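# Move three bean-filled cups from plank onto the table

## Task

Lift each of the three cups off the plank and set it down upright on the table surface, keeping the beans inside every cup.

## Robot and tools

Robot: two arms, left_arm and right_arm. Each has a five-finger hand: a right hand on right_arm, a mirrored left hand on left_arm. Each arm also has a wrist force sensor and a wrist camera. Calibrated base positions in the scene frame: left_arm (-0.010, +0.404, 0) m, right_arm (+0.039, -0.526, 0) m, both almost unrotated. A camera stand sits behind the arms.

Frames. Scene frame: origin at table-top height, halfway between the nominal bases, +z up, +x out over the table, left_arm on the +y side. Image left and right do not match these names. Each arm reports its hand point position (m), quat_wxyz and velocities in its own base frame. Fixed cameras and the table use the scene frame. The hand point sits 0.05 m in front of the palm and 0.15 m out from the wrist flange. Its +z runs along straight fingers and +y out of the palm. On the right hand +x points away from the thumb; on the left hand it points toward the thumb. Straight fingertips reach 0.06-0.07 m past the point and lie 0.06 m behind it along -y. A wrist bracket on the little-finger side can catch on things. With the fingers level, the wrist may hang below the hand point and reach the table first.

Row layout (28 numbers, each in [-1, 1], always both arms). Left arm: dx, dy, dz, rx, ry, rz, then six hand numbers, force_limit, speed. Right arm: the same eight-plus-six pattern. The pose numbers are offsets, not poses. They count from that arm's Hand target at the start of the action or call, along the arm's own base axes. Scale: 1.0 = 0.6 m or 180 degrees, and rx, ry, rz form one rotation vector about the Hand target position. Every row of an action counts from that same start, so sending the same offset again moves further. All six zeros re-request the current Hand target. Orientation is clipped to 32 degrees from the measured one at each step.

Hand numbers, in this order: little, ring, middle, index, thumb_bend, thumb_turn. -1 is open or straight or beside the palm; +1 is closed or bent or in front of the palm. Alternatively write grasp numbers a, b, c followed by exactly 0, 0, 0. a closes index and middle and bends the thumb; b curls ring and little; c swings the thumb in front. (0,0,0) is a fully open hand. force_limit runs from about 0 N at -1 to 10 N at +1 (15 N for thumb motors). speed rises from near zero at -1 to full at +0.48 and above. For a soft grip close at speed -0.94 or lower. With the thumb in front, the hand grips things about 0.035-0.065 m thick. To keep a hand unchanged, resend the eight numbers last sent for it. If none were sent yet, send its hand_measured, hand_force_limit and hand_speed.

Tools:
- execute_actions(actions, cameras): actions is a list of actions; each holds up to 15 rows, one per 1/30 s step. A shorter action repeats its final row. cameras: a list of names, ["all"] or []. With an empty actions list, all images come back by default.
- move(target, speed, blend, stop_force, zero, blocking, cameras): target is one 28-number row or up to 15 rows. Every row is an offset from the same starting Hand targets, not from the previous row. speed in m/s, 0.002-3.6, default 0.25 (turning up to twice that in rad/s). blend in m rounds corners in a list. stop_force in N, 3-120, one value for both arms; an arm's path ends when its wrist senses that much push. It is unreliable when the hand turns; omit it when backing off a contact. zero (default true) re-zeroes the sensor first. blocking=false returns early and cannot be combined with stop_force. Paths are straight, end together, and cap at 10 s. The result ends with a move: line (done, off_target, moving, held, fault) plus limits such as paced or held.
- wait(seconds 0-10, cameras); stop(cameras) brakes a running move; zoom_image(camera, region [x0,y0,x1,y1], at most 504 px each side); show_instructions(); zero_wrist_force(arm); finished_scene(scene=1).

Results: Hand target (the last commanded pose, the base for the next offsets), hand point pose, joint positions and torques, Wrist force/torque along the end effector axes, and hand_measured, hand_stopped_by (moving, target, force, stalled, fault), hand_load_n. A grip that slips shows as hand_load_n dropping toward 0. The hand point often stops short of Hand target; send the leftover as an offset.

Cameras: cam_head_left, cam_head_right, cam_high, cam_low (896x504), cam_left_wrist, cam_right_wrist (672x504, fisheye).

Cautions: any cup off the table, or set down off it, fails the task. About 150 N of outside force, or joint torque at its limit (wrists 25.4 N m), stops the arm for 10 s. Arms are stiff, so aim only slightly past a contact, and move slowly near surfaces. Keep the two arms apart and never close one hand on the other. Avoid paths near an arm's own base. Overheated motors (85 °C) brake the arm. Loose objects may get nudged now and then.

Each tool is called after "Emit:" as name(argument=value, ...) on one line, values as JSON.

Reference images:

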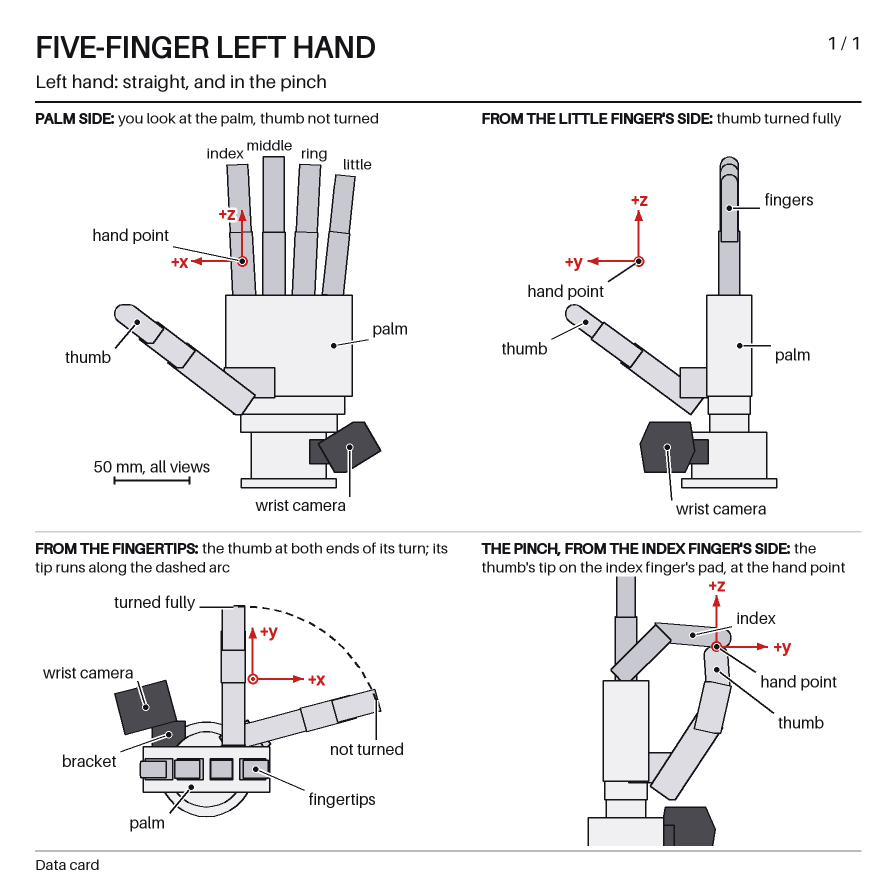

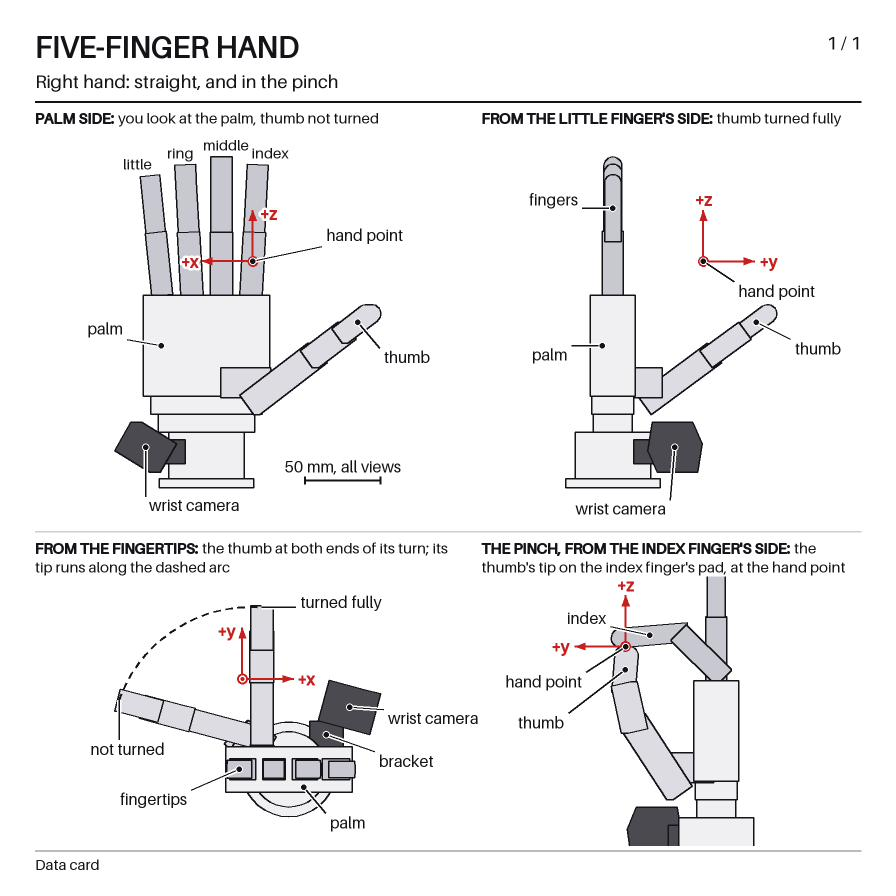

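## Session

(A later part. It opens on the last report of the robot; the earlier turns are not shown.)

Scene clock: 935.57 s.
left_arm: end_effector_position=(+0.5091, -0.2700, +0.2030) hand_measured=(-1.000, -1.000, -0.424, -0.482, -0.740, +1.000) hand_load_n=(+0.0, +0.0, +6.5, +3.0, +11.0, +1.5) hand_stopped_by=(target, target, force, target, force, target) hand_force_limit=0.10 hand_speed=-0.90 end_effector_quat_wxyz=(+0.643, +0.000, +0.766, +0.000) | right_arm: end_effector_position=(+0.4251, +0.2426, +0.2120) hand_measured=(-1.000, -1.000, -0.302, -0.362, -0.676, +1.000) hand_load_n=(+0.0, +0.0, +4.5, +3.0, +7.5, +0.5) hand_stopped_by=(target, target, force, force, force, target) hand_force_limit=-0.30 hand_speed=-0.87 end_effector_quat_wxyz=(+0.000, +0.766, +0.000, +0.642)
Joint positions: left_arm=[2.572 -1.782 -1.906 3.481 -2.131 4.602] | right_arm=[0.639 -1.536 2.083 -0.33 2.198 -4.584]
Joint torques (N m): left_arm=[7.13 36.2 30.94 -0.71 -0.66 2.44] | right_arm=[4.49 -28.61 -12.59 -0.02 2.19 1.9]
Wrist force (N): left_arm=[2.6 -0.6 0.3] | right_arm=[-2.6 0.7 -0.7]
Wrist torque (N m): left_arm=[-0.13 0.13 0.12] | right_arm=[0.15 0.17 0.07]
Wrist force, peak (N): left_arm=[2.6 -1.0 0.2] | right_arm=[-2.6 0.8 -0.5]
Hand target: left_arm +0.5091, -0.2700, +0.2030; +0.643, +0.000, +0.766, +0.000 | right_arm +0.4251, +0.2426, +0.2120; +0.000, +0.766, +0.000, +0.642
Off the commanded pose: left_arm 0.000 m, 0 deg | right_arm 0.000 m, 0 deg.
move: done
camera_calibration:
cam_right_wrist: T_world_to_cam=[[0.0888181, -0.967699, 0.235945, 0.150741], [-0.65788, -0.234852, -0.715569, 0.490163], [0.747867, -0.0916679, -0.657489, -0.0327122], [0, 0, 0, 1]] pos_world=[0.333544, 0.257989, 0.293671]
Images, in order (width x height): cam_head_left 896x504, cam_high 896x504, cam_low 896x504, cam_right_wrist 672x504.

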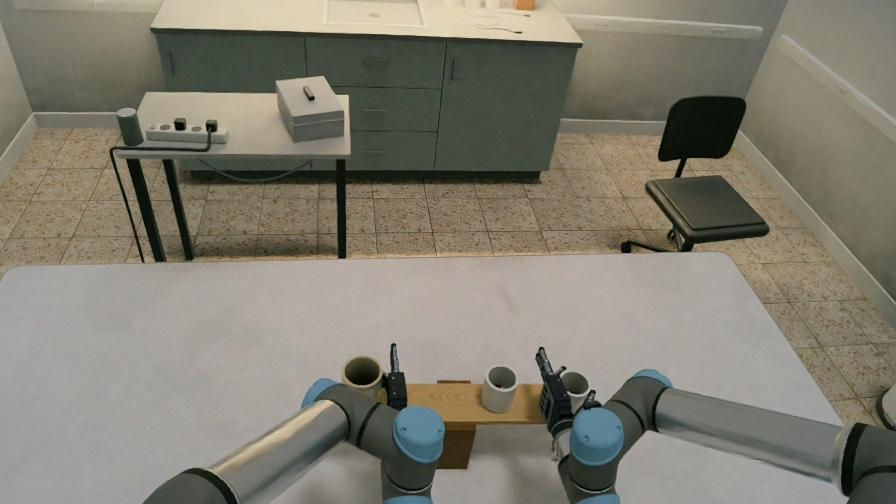

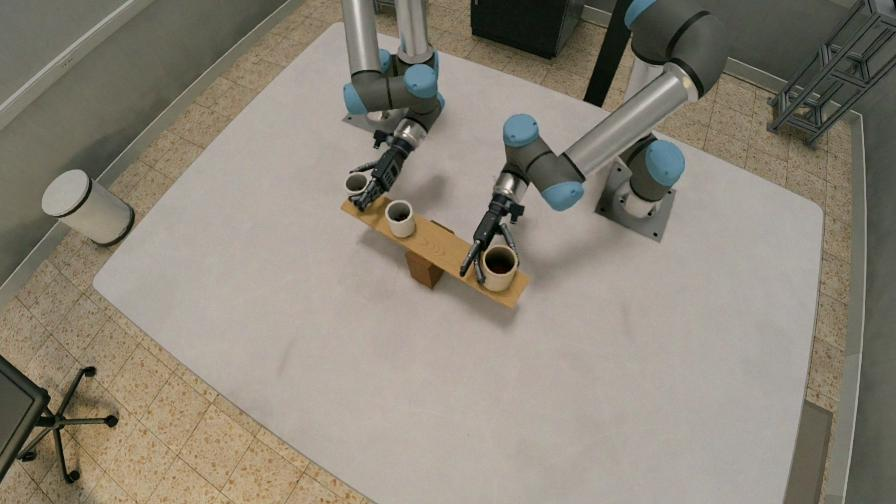

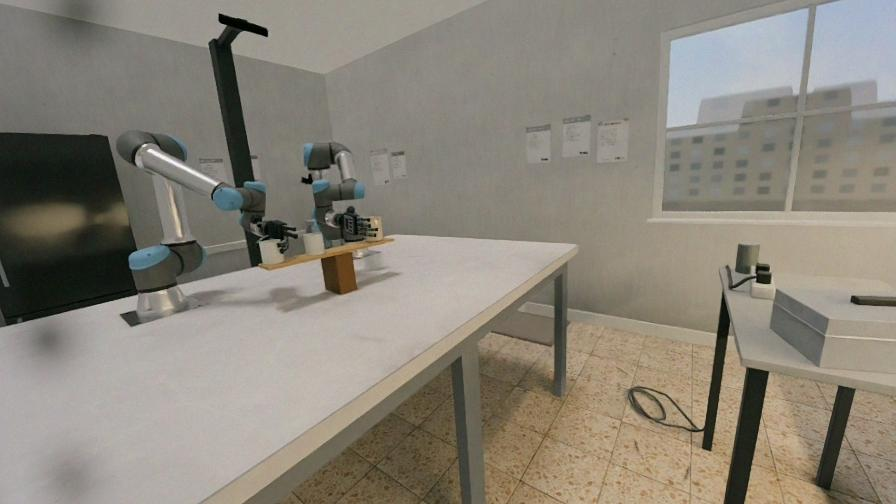

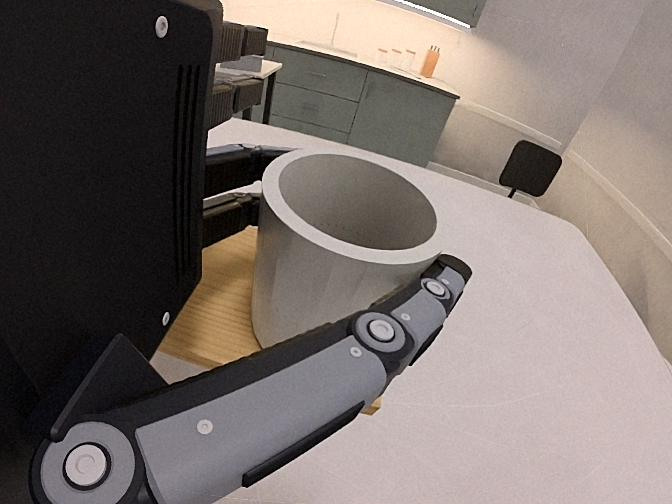

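Emit:
move(target=[0,0,0,0,0,0,-1,-1,0.35,-0.482,0.2,1,0.1,-0.9,0,0,0.05,0,0,0,-1,-1,0.3,0.3,0.2,1,-0.3,-0.87], speed=0.03, cameras=["cam_head_left","cam_right_wrist","cam_left_wrist","cam_high","cam_low"])

Emit:
zoom_image(camera="cam_low", region=[240, 180, 420, 310])

Scene clock: 973.00 s.
left_arm: end_effector_position=(+0.5091, -0.2700, +0.2030) hand_measured=(-1.000, -1.000, -0.426, -0.482, -0.740, +1.000) hand_load_n=(+0.0, +0.0, +6.5, +3.0, +11.5, +2.0) hand_stopped_by=(target, target, force, target, force, target) hand_force_limit=0.10 hand_speed=-0.90 end_effector_quat_wxyz=(+0.643, +0.000, +0.766, +0.000) | right_arm: end_effector_position=(+0.4251, +0.2426, +0.2421) hand_measured=(-1.000, -1.000, -0.302, -0.362, -0.674, +1.000) hand_load_n=(+0.0, +0.0, +0.0, +0.0, +0.0, +0.0) hand_stopped_by=(target, target, force, force, force, target) hand_force_limit=-0.30 hand_speed=-0.87 end_effector_quat_wxyz=(+0.000, +0.766, +0.000, +0.643)
Joint positions: left_arm=[2.572 -1.782 -1.906 3.481 -2.131 4.602] | right_arm=[0.639 -1.575 2.035 -0.243 2.198 -4.584]
Joint torques (N m): left_arm=[7.47 35.39 28.44 -0.36 -0.26 2.17] | right_arm=[-1.74 -9.68 -11.72 -1.91 1.29 -1.2]
Wrist force (N): left_arm=[2.0 -1.2 0.2] | right_arm=[-1.2 0.7 -0.9]
Wrist torque (N m): left_arm=[-0.15 0.08 0.11] | right_arm=[0.15 0.10 0.06]
Wrist force, peak (N): left_arm=[2.9 -1.2 0.2] | right_arm=[-4.0 0.9 -0.4]
Hand target: left_arm +0.5091, -0.2700, +0.2030; +0.643, +0.000, +0.766, +0.000 | right_arm +0.4251, +0.2426, +0.2420; +0.000, +0.766, +0.000, +0.642
Off the commanded pose: left_arm 0.000 m, 0 deg | right_arm 0.000 m, 0 deg.
move: done
camera_calibration:
cam_left_wrist: T_world_to_cam=[[-0.0298962, -0.961904, -0.271749, -0.184841], [-0.67181, 0.220643, -0.707098, 0.536133], [0.74012, 0.161424, -0.652813, -0.088338], [0, 0, 0, 1]] pos_world=[0.420034, -0.281833, 0.2712]
cam_right_wrist: T_world_to_cam=[[0.0888464, -0.967712, 0.235881, 0.143629], [-0.657762, -0.234838, -0.715681, 0.511765], [0.747967, -0.0915679, -0.657389, -0.0129474], [0, 0, 0, 1]] pos_world=[0.333543, 0.257988, 0.32387]
Images, in order (width x height): cam_head_left 896x504, cam_high 896x504, cam_low 896x504, cam_left_wrist 672x504, cam_right_wrist 672x504.

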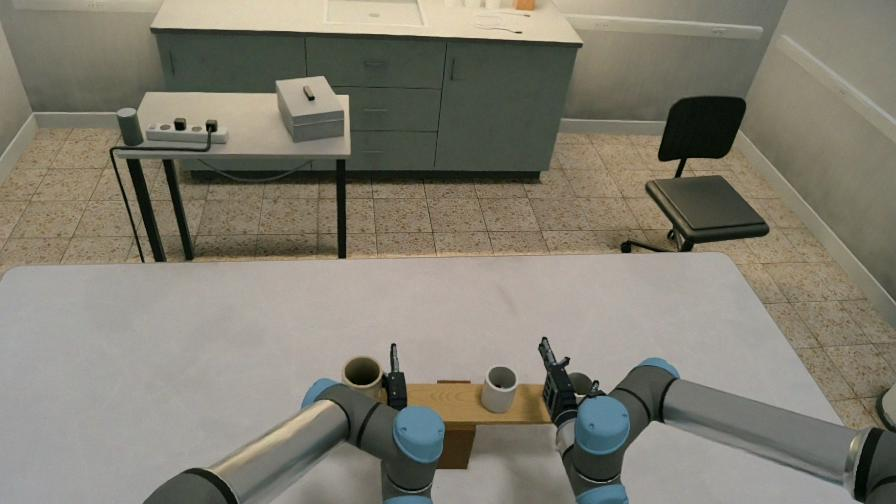

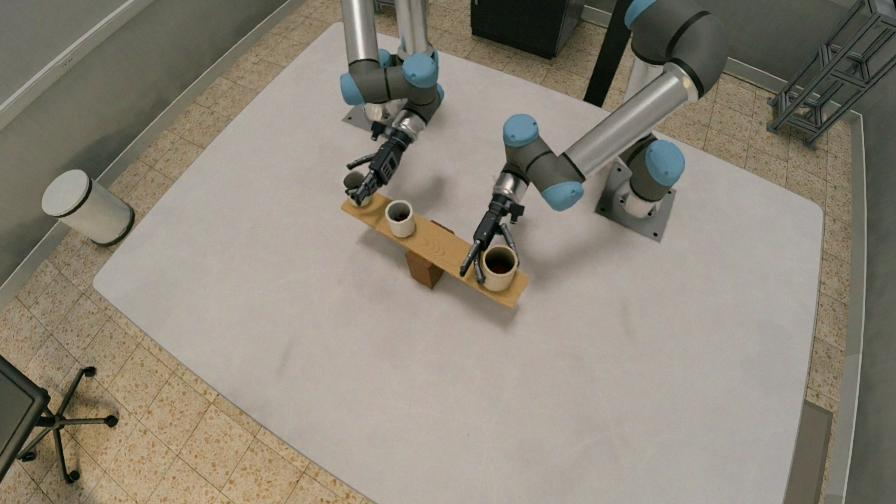

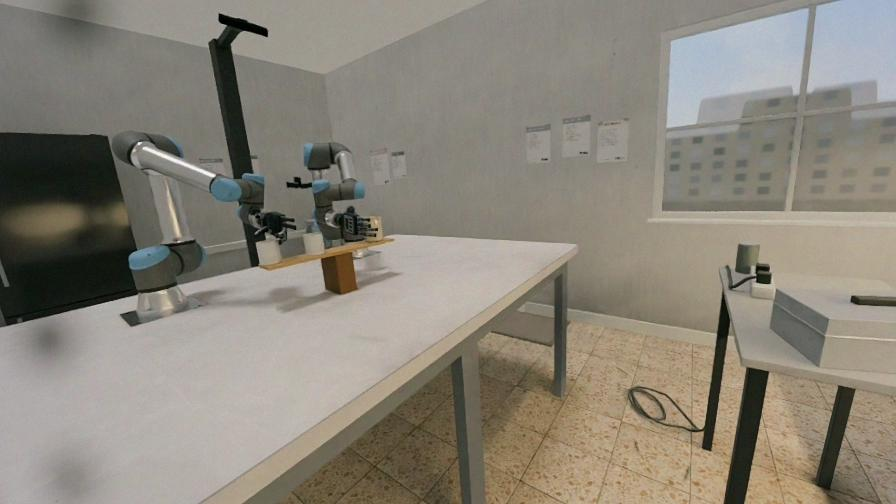

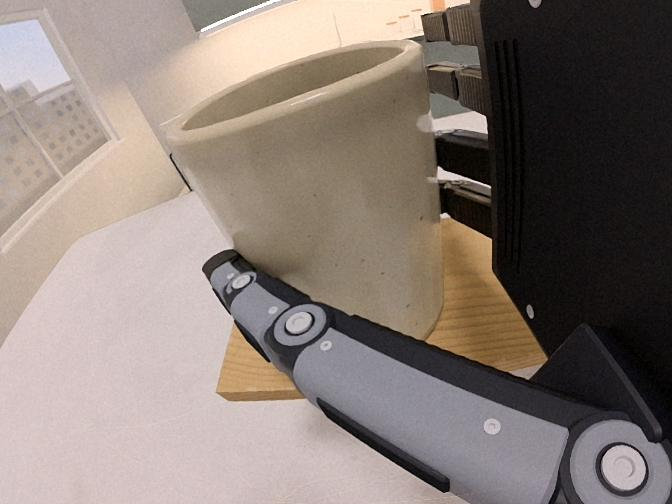

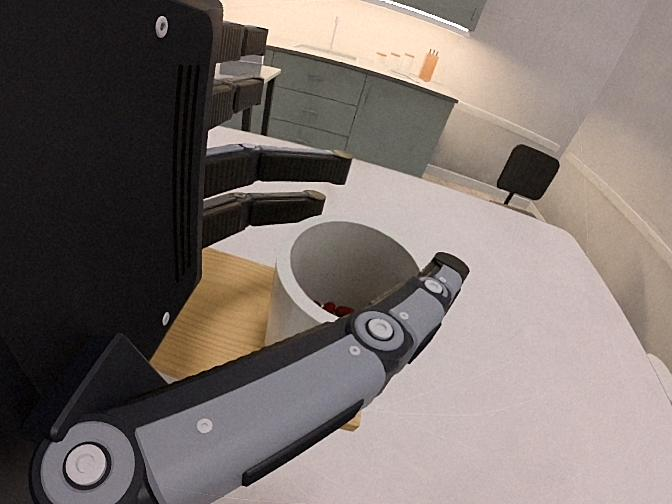

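Scaled by 2.800 from the camera's 896x504 image, which has a finer 1280x720 frame.

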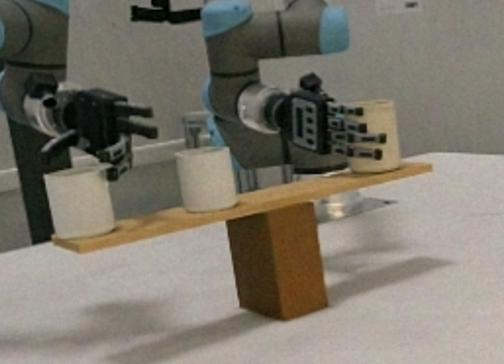

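Emit:
zoom_image(camera="cam_high", region=[330, 140, 460, 300])

Emit:
zoom_image(camera="cam_right_wrist", region=[180, 130, 480, 450])

Emit:
zoom_image(camera="cam_head_left", region=[460, 320, 640, 460])

Scaled by 3.150 from the camera's 896x504 image, which has a finer 1280x720 frame.

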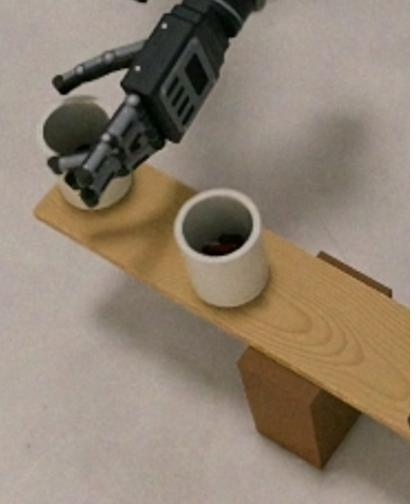

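Scaled by 1.575 from the camera's 672x504 image, which has a finer 960x720 frame.

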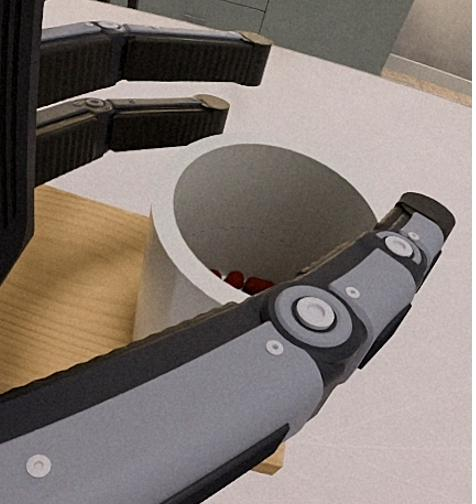

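Scaled by 2.800 from the camera's 896x504 image, which has a finer 1280x720 frame.

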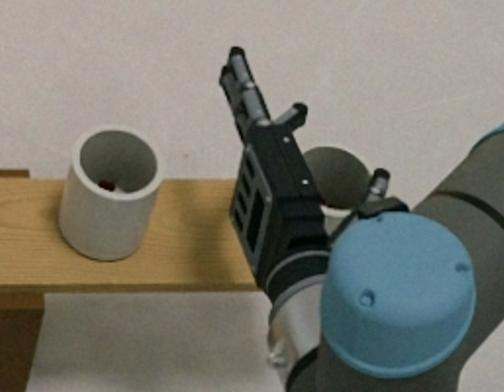

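Emit:
move(target=[[0,0,0,0,0,0,-1,-1,0.35,-0.482,0.2,1,0.1,-0.9,0,0,0.1,0,0,0,-1,-1,0.3,0.3,0.2,1,-0.3,-0.87],[0,0,0,0,0,0,-1,-1,0.35,-0.482,0.2,1,0.1,-0.9,-0.1835,-0.0293,0.0633,0,0,0,-1,-1,-1,-1,-1,1,-0.3,-0.2]], speed=0.1, blend=[0.02,0], cameras=["cam_head_left","cam_head_right","cam_right_wrist","cam_high","cam_low"])

Emit:
zoom_image(camera="cam_high", region=[330, 140, 460, 300])

Emit:
zoom_image(camera="cam_right_wrist", region=[160, 100, 460, 400])

Emit:
zoom_image(camera="cam_low", region=[240, 180, 420, 310])

Emit:
zoom_image(camera="cam_head_left", region=[460, 320, 640, 460])

Emit:
zoom_image(camera="cam_head_right", region=[440, 320, 620, 460])

Scene clock: 1026.70 s.
left_arm: end_effector_position=(+0.5091, -0.2700, +0.2030) hand_measured=(-1.000, -1.000, -0.426, -0.482, -0.740, +1.000) hand_load_n=(+0.0, +0.0, +6.5, +2.5, +11.5, +2.0) hand_stopped_by=(target, target, force, target, force, target) hand_force_limit=0.10 hand_speed=-0.90 end_effector_quat_wxyz=(+0.643, +0.000, +0.766, +0.000) | right_arm: end_effector_position=(+0.3150, +0.2250, +0.2799) hand_measured=(-1.000, -1.000, -1.000, -1.000, -1.000, +1.000) hand_load_n=(+0.0, +0.0, +0.0, +0.0, +0.0, +0.0) hand_stopped_by=(target, target, target, target, target, target) hand_force_limit=-0.30 hand_speed=-0.20 end_effector_quat_wxyz=(+0.000, +0.766, +0.000, +0.642) end_effector_velocity=(+0.000, +0.000, -0.001) end_effector_angular_velocity=(-0.003, +0.002, -0.002)
Joint positions: left_arm=[2.572 -1.782 -1.906 3.481 -2.131 4.602] | right_arm=[0.847 -1.764 2.1 -0.075 2.401 -4.518]
Joint velocities: left_arm=[within noise] | right_arm=[0 0.005 0 0 0.002 0]
Joint torques (N m): left_arm=[8.28 28.57 17.25 2.03 -0.25 2.03] | right_arm=[5.94 -2.06 -24.37 -1.51 0.44 -2.31]
Wrist force (N): left_arm=[1.7 -1.2 0.5] | right_arm=[-1.5 1.0 -0.9]
Wrist torque (N m): left_arm=[-0.15 0.13 0.09] | right_arm=[0.18 0.14 -0.03]
Wrist force, peak (N): left_arm=[2.2 -1.1 0.8] | right_arm=[-1.8 1.1 -1.8]
Hand target: left_arm +0.5091, -0.2700, +0.2030; +0.643, +0.000, +0.766, +0.000 | right_arm +0.3150, +0.2250, +0.2799; +0.000, +0.766, +0.000, +0.642
Off the commanded pose: left_arm 0.000 m, 0 deg | right_arm 0.000 m, 0 deg.
move: done
camera_calibration:
cam_right_wrist: T_world_to_cam=[[0.0888181, -0.967699, 0.235945, 0.127541], [-0.65788, -0.234852, -0.715569, 0.462279], [0.747867, -0.0916679, -0.657489, 0.0927331], [0, 0, 0, 1]] pos_world=[0.223444, 0.240489, 0.361671]
Images, in order (width x height): cam_head_left 896x504, cam_head_right 896x504, cam_high 896x504, cam_low 896x504, cam_right_wrist 672x504.

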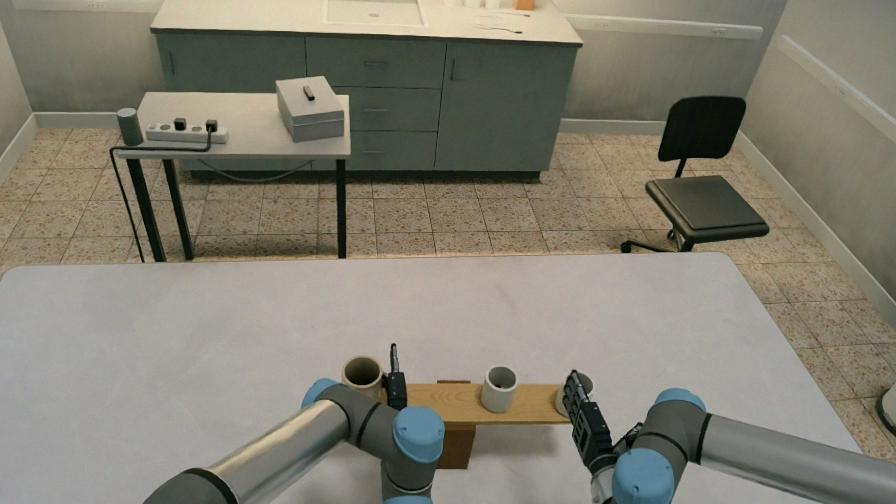

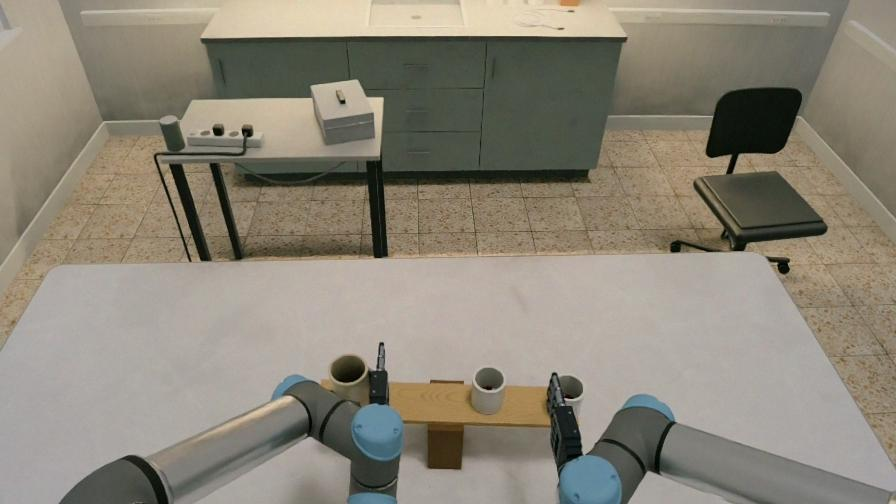

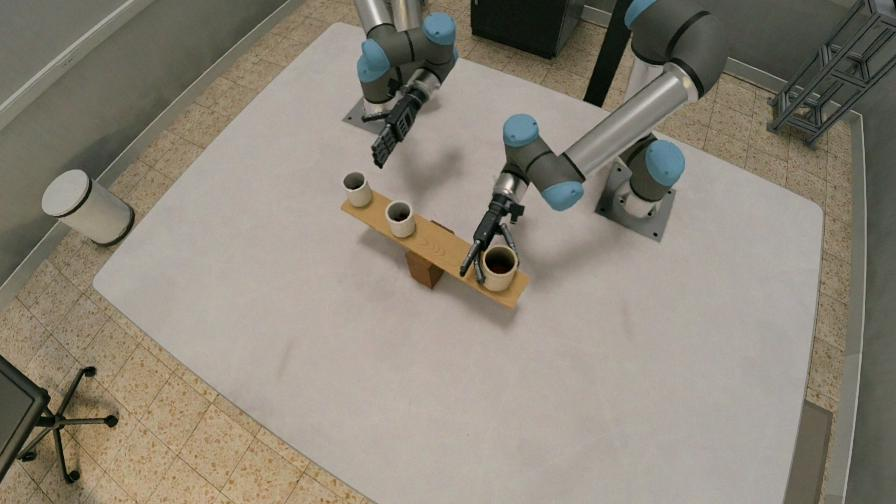

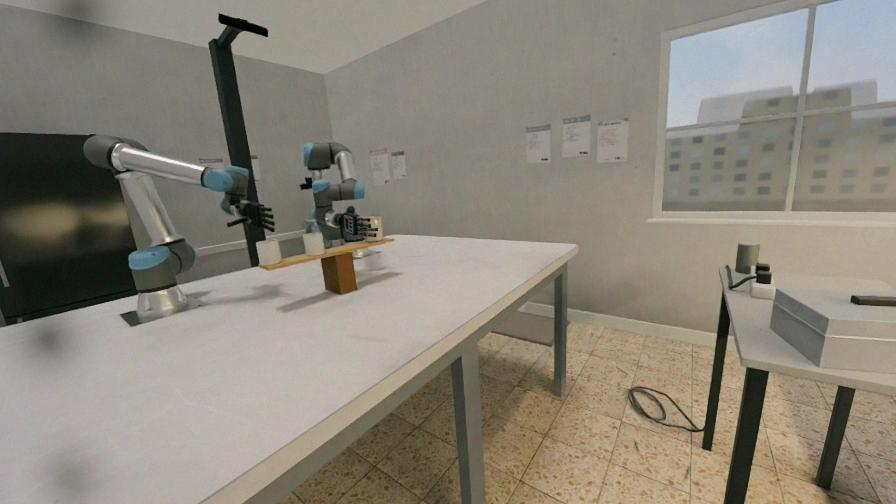

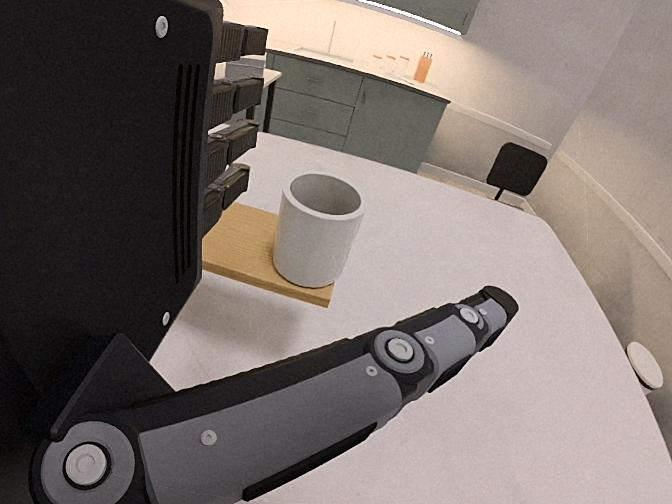

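Scaled by 3.150 from the camera's 896x504 image, which has a finer 1280x720 frame.

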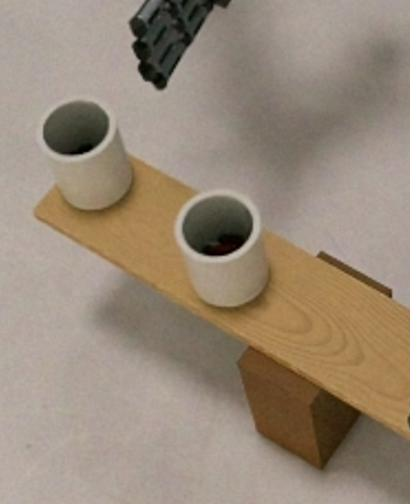

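Scaled by 1.680 from the camera's 672x504 image, which has a finer 960x720 frame.

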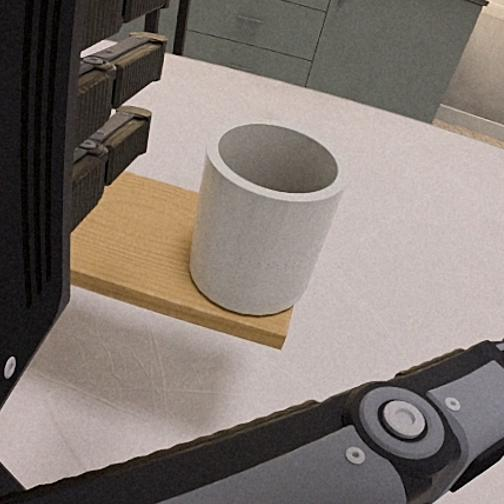

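Scaled by 2.800 from the camera's 896x504 image, which has a finer 1280x720 frame.

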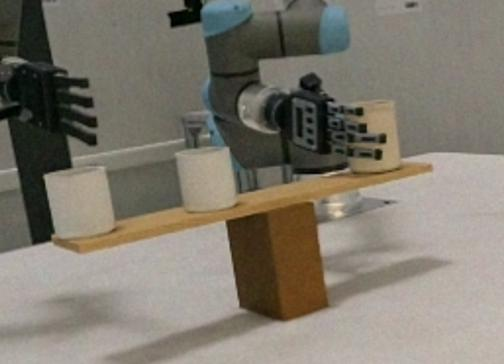

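Scaled by 2.800 from the camera's 896x504 image, which has a finer 1280x720 frame.

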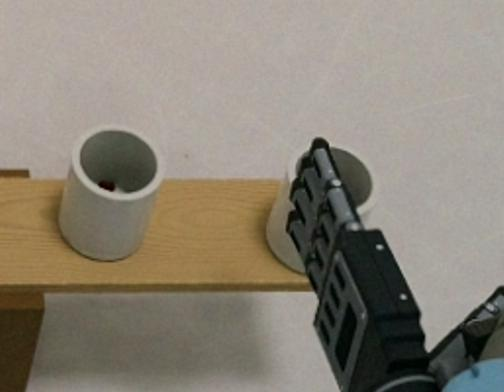

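Scaled by 2.800 from the camera's 896x504 image, which has a finer 1280x720 frame.

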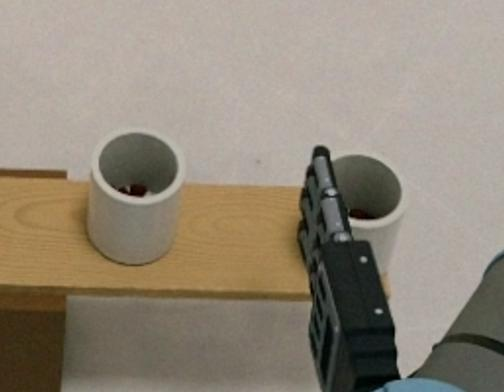

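Emit:
move(target=[0,0,0,0,0,0,-1,-1,0.35,-0.482,0.2,1,0.1,-0.9,0.025,0.0083,-0.125,0,-0.0278,0,-1,-1,-1,-1,-1,1,-0.3,-0.2], speed=0.12, cameras=["cam_head_left","cam_head_right","cam_right_wrist","cam_high","cam_low"])

Emit:
zoom_image(camera="cam_low", region=[240, 200, 330, 290])

Emit:
zoom_image(camera="cam_right_wrist", region=[160, 60, 460, 360])

Emit:
zoom_image(camera="cam_high", region=[330, 140, 460, 300])

Scene clock: 1138.27 s.
left_arm: end_effector_position=(+0.5091, -0.2700, +0.2030) hand_measured=(-1.000, -1.000, -0.426, -0.482, -0.740, +1.000) hand_load_n=(+0.0, +0.0, +6.5, +3.0, +11.5, +2.0) hand_stopped_by=(target, target, force, target, force, target) hand_force_limit=0.10 hand_speed=-0.90 end_effector_quat_wxyz=(+0.643, +0.000, +0.766, +0.000) | right_arm: end_effector_position=(+0.3300, +0.2300, +0.2050) hand_measured=(-1.000, -1.000, -1.000, -1.000, -1.000, +1.000) hand_load_n=(+0.0, +0.0, +0.0, +0.0, +0.0, +0.5) hand_stopped_by=(target, target, target, target, target, target) hand_force_limit=-0.30 hand_speed=-0.20 end_effector_quat_wxyz=(+0.000, +0.738, +0.000, +0.675)
Joint positions: left_arm=[2.572 -1.782 -1.906 3.481 -2.131 4.602] | right_arm=[0.833 -1.651 2.276 -0.495 2.4 -4.616]
Joint torques (N m): left_arm=[9.27 25.16 12.41 2.48 -0.03 1.69] | right_arm=[5.57 -14.36 -17.27 -1.95 0.03 2.03]
Wrist force (N): left_arm=[1.7 -1.3 0.6] | right_arm=[-1.6 0.9 -1.0]
Wrist torque (N m): left_arm=[-0.18 0.14 0.09] | right_arm=[0.13 0.15 -0.06]
Wrist force, peak (N): left_arm=[2.0 -1.5 0.8] | right_arm=[-2.8 0.9 -0.7]
Hand target: left_arm +0.5091, -0.2700, +0.2030; +0.643, +0.000, +0.766, +0.000 | right_arm +0.3300, +0.2300, +0.2049; +0.000, +0.738, +0.000, +0.675
Off the commanded pose: left_arm 0.000 m, 0 deg | right_arm 0.000 m, 0 deg.
move: done
camera_calibration:
cam_right_wrist: T_world_to_cam=[[0.0679035, -0.967669, 0.242909, 0.15409], [-0.593041, -0.234938, -0.770134, 0.409482], [0.802304, -0.0917605, -0.589821, 0.000855386], [0, 0, 0, 1]] pos_world=[0.23169, 0.245389, 0.278431]
Images, in order (width x height): cam_head_left 896x504, cam_head_right 896x504, cam_high 896x504, cam_low 896x504, cam_right_wrist 672x504.

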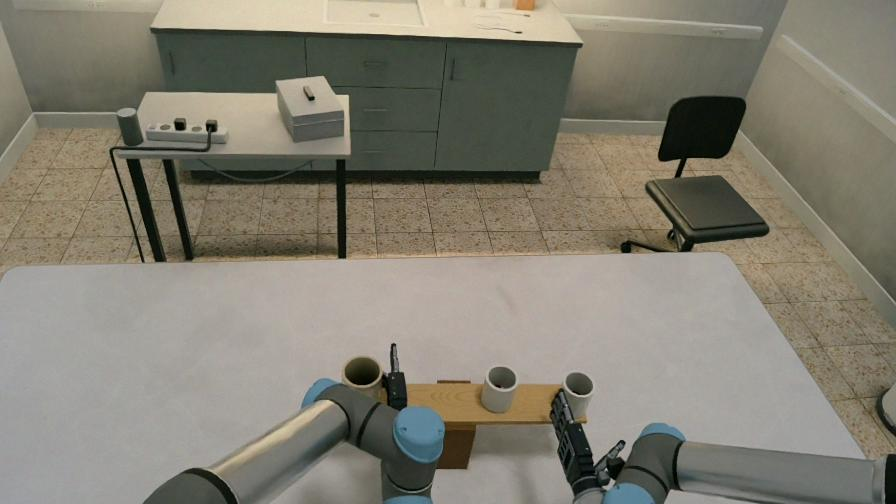

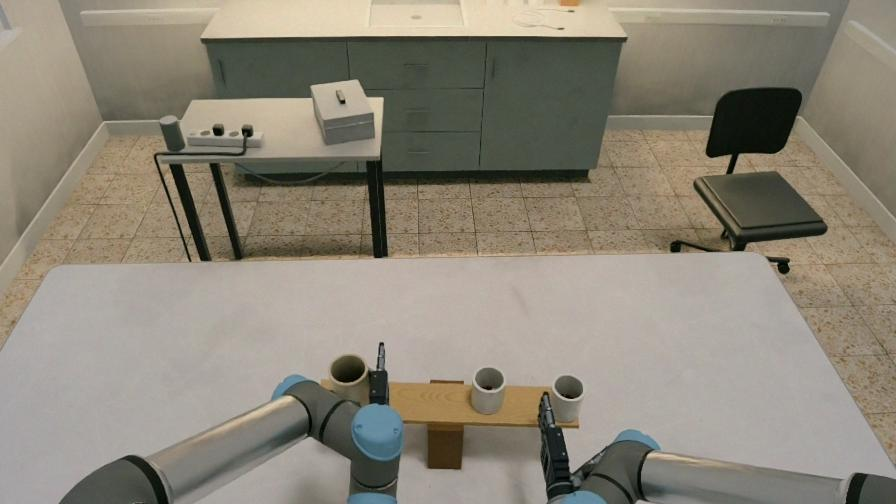

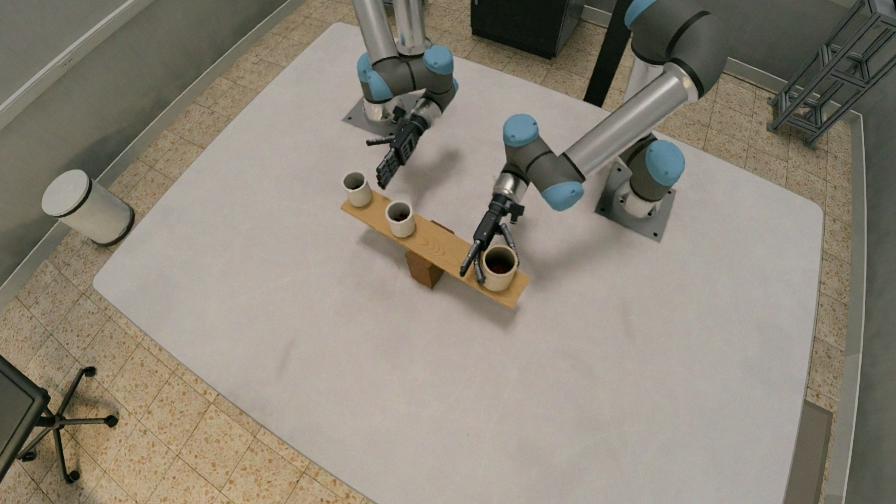

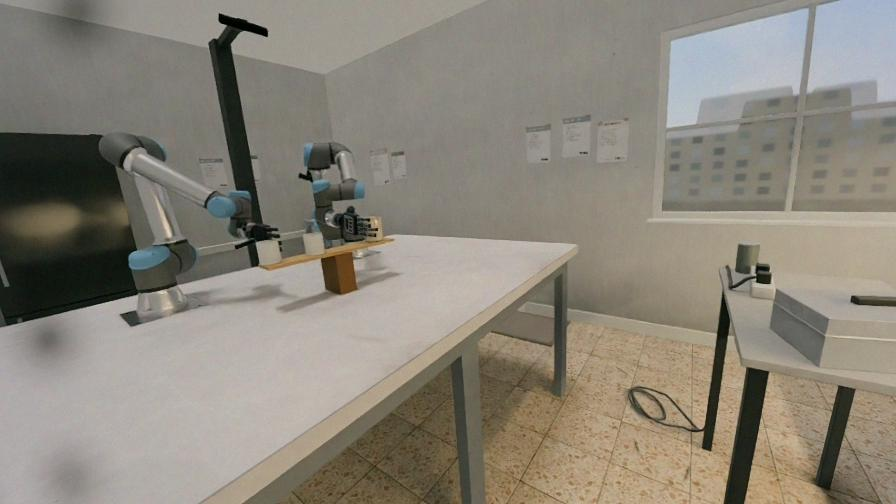

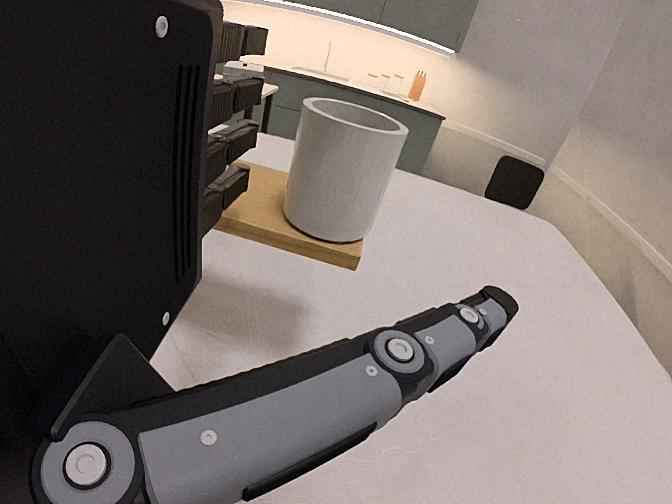

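Scaled by 5.600 from the camera's 896x504 image, which has a finer 1280x720 frame.

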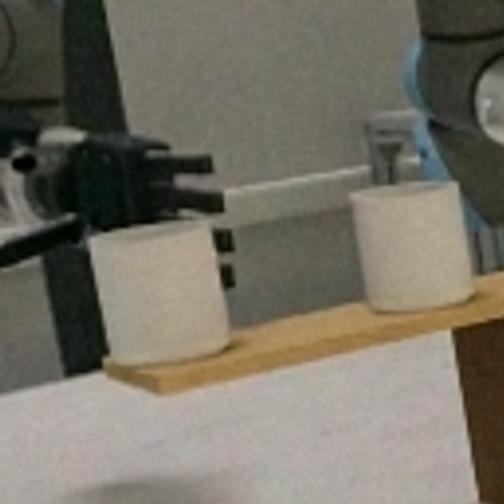

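Scaled by 1.680 from the camera's 672x504 image, which has a finer 960x720 frame.

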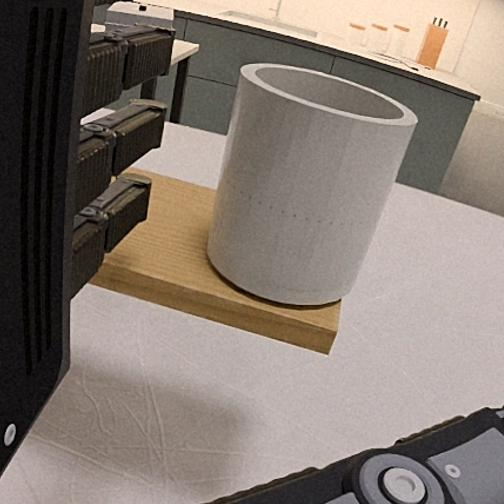

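Scaled by 3.150 from the camera's 896x504 image, which has a finer 1280x720 frame.

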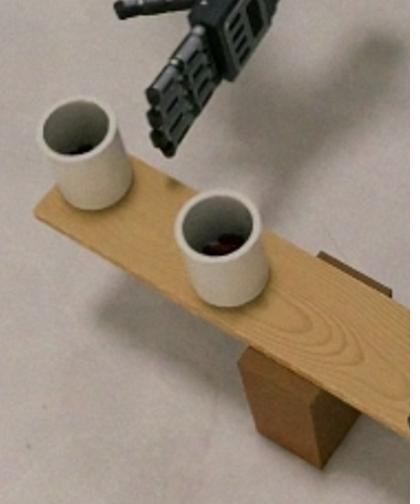

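Emit:
move(target=[[0,0,0,0,0,0,-1,-1,0.35,-0.482,0.2,1,0.1,-0.9,0,-0.0017,-0.025,0,0,0,-1,-1,-1,-1,-1,1,-0.3,-0.2],[0,0,0,0,0,0,-1,-1,0.35,-0.482,0.2,1,0.1,-0.9,0.15,-0.0017,-0.025,0,0,0,-1,-1,-1,-1,-1,1,-0.3,-0.2]], speed=0.06, stop_force=4, cameras=["cam_head_left","cam_right_wrist","cam_high","cam_low"])

Emit:
zoom_image(camera="cam_low", region=[240, 200, 330, 290])

Emit:
zoom_image(camera="cam_high", region=[330, 140, 460, 300])

Scene clock: 1175.30 s.
left_arm: end_effector_position=(+0.5091, -0.2700, +0.2030) hand_measured=(-1.000, -1.000, -0.426, -0.482, -0.740, +1.000) hand_load_n=(+0.0, +0.0, +6.5, +3.0, +11.0, +2.0) hand_stopped_by=(target, target, force, target, force, target) hand_force_limit=0.10 hand_speed=-0.90 end_effector_quat_wxyz=(+0.643, +0.000, +0.766, +0.000) | right_arm: end_effector_position=(+0.4200, +0.2290, +0.1899) hand_measured=(-1.000, -1.000, -1.000, -1.000, -1.000, +1.000) hand_load_n=(+0.0, +0.0, +0.0, +0.0, +0.0, +0.0) hand_stopped_by=(target, target, target, target, target, target) hand_force_limit=-0.30 hand_speed=-0.20 end_effector_quat_wxyz=(+0.000, +0.738, +0.000, +0.675)
Joint positions: left_arm=[2.572 -1.782 -1.906 3.481 -2.131 4.602] | right_arm=[0.624 -1.536 2.213 -0.568 2.192 -4.65]
Joint torques (N m): left_arm=[7.98 19.84 12.03 2.51 -0.24 1.48] | right_arm=[6.31 -26.74 -10.42 -0.1 2.49 2.12]
Wrist force (N): left_arm=[1.8 -1.2 0.5] | right_arm=[-1.4 1.2 -0.8]
Wrist torque (N m): left_arm=[-0.16 0.12 0.11] | right_arm=[0.19 0.11 0.06]
Wrist force, peak (N): left_arm=[1.9 -1.6 0.4] | right_arm=[-2.1 0.8 -1.6]
Hand target: left_arm +0.5091, -0.2700, +0.2030; +0.643, +0.000, +0.766, +0.000 | right_arm +0.4200, +0.2290, +0.1899; +0.000, +0.738, +0.000, +0.675
Off the commanded pose: left_arm 0.000 m, 0 deg | right_arm 0.000 m, 0 deg.
move: done
camera_calibration:
cam_right_wrist: T_world_to_cam=[[0.067904, -0.967699, 0.242793, 0.150692], [-0.592967, -0.234854, -0.770217, 0.451045], [0.802359, -0.0916671, -0.589761, -0.0803471], [0, 0, 0, 1]] pos_world=[0.32169, 0.244389, 0.26343]
Images, in order (width x height): cam_head_left 896x504, cam_high 896x504, cam_low 896x504, cam_right_wrist 672x504.

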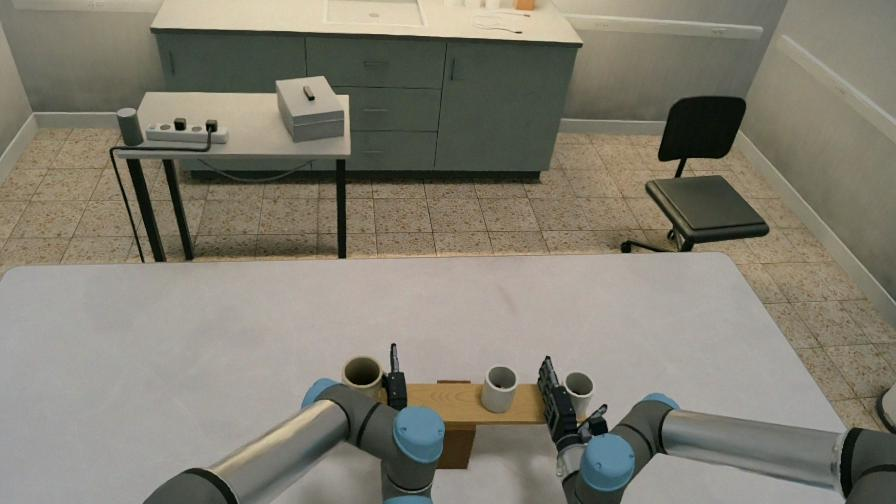

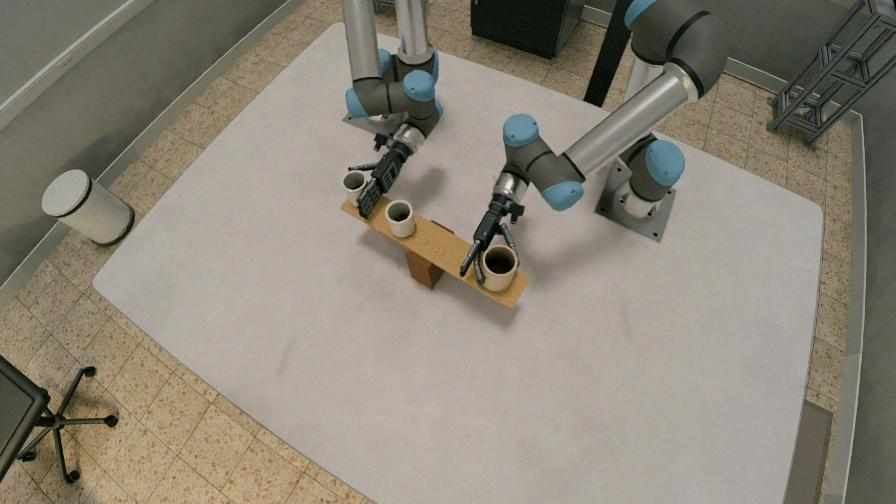

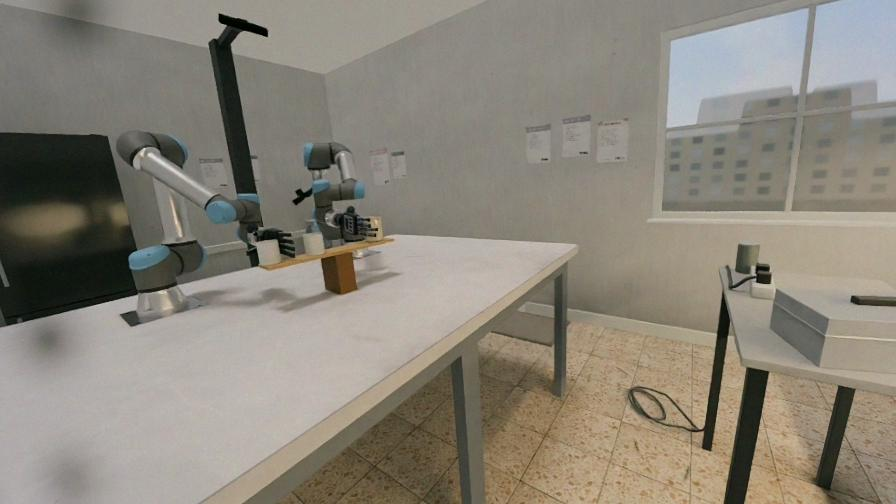

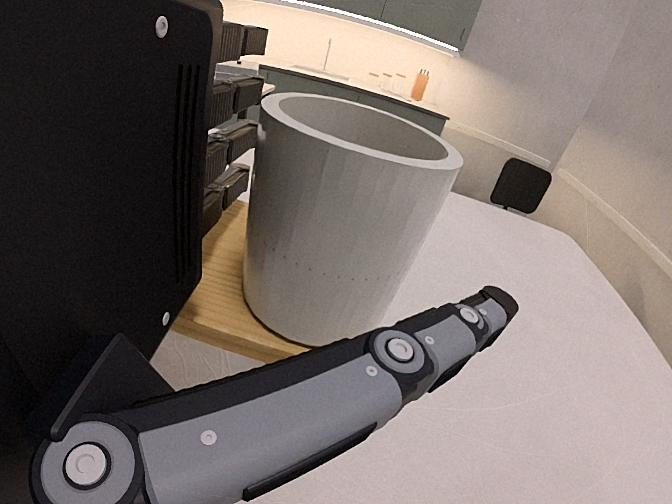

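Scaled by 5.600 from the camera's 896x504 image, which has a finer 1280x720 frame.

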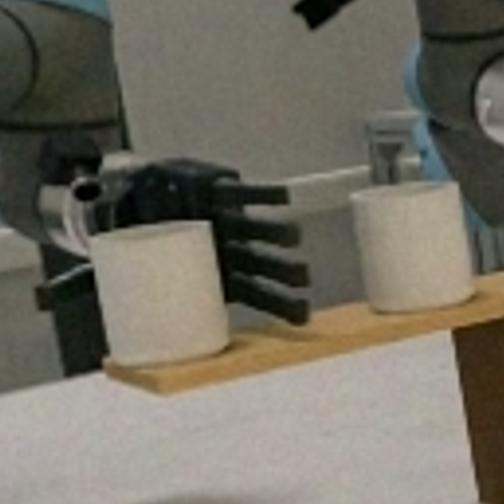

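Scaled by 3.150 from the camera's 896x504 image, which has a finer 1280x720 frame.

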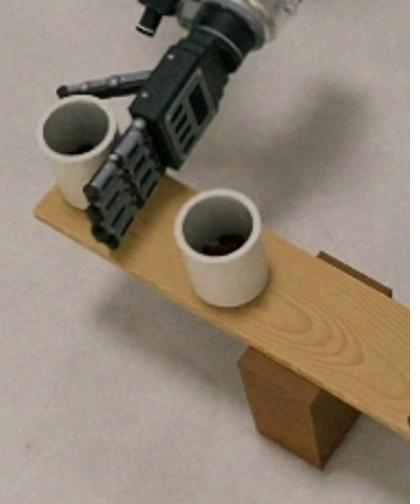

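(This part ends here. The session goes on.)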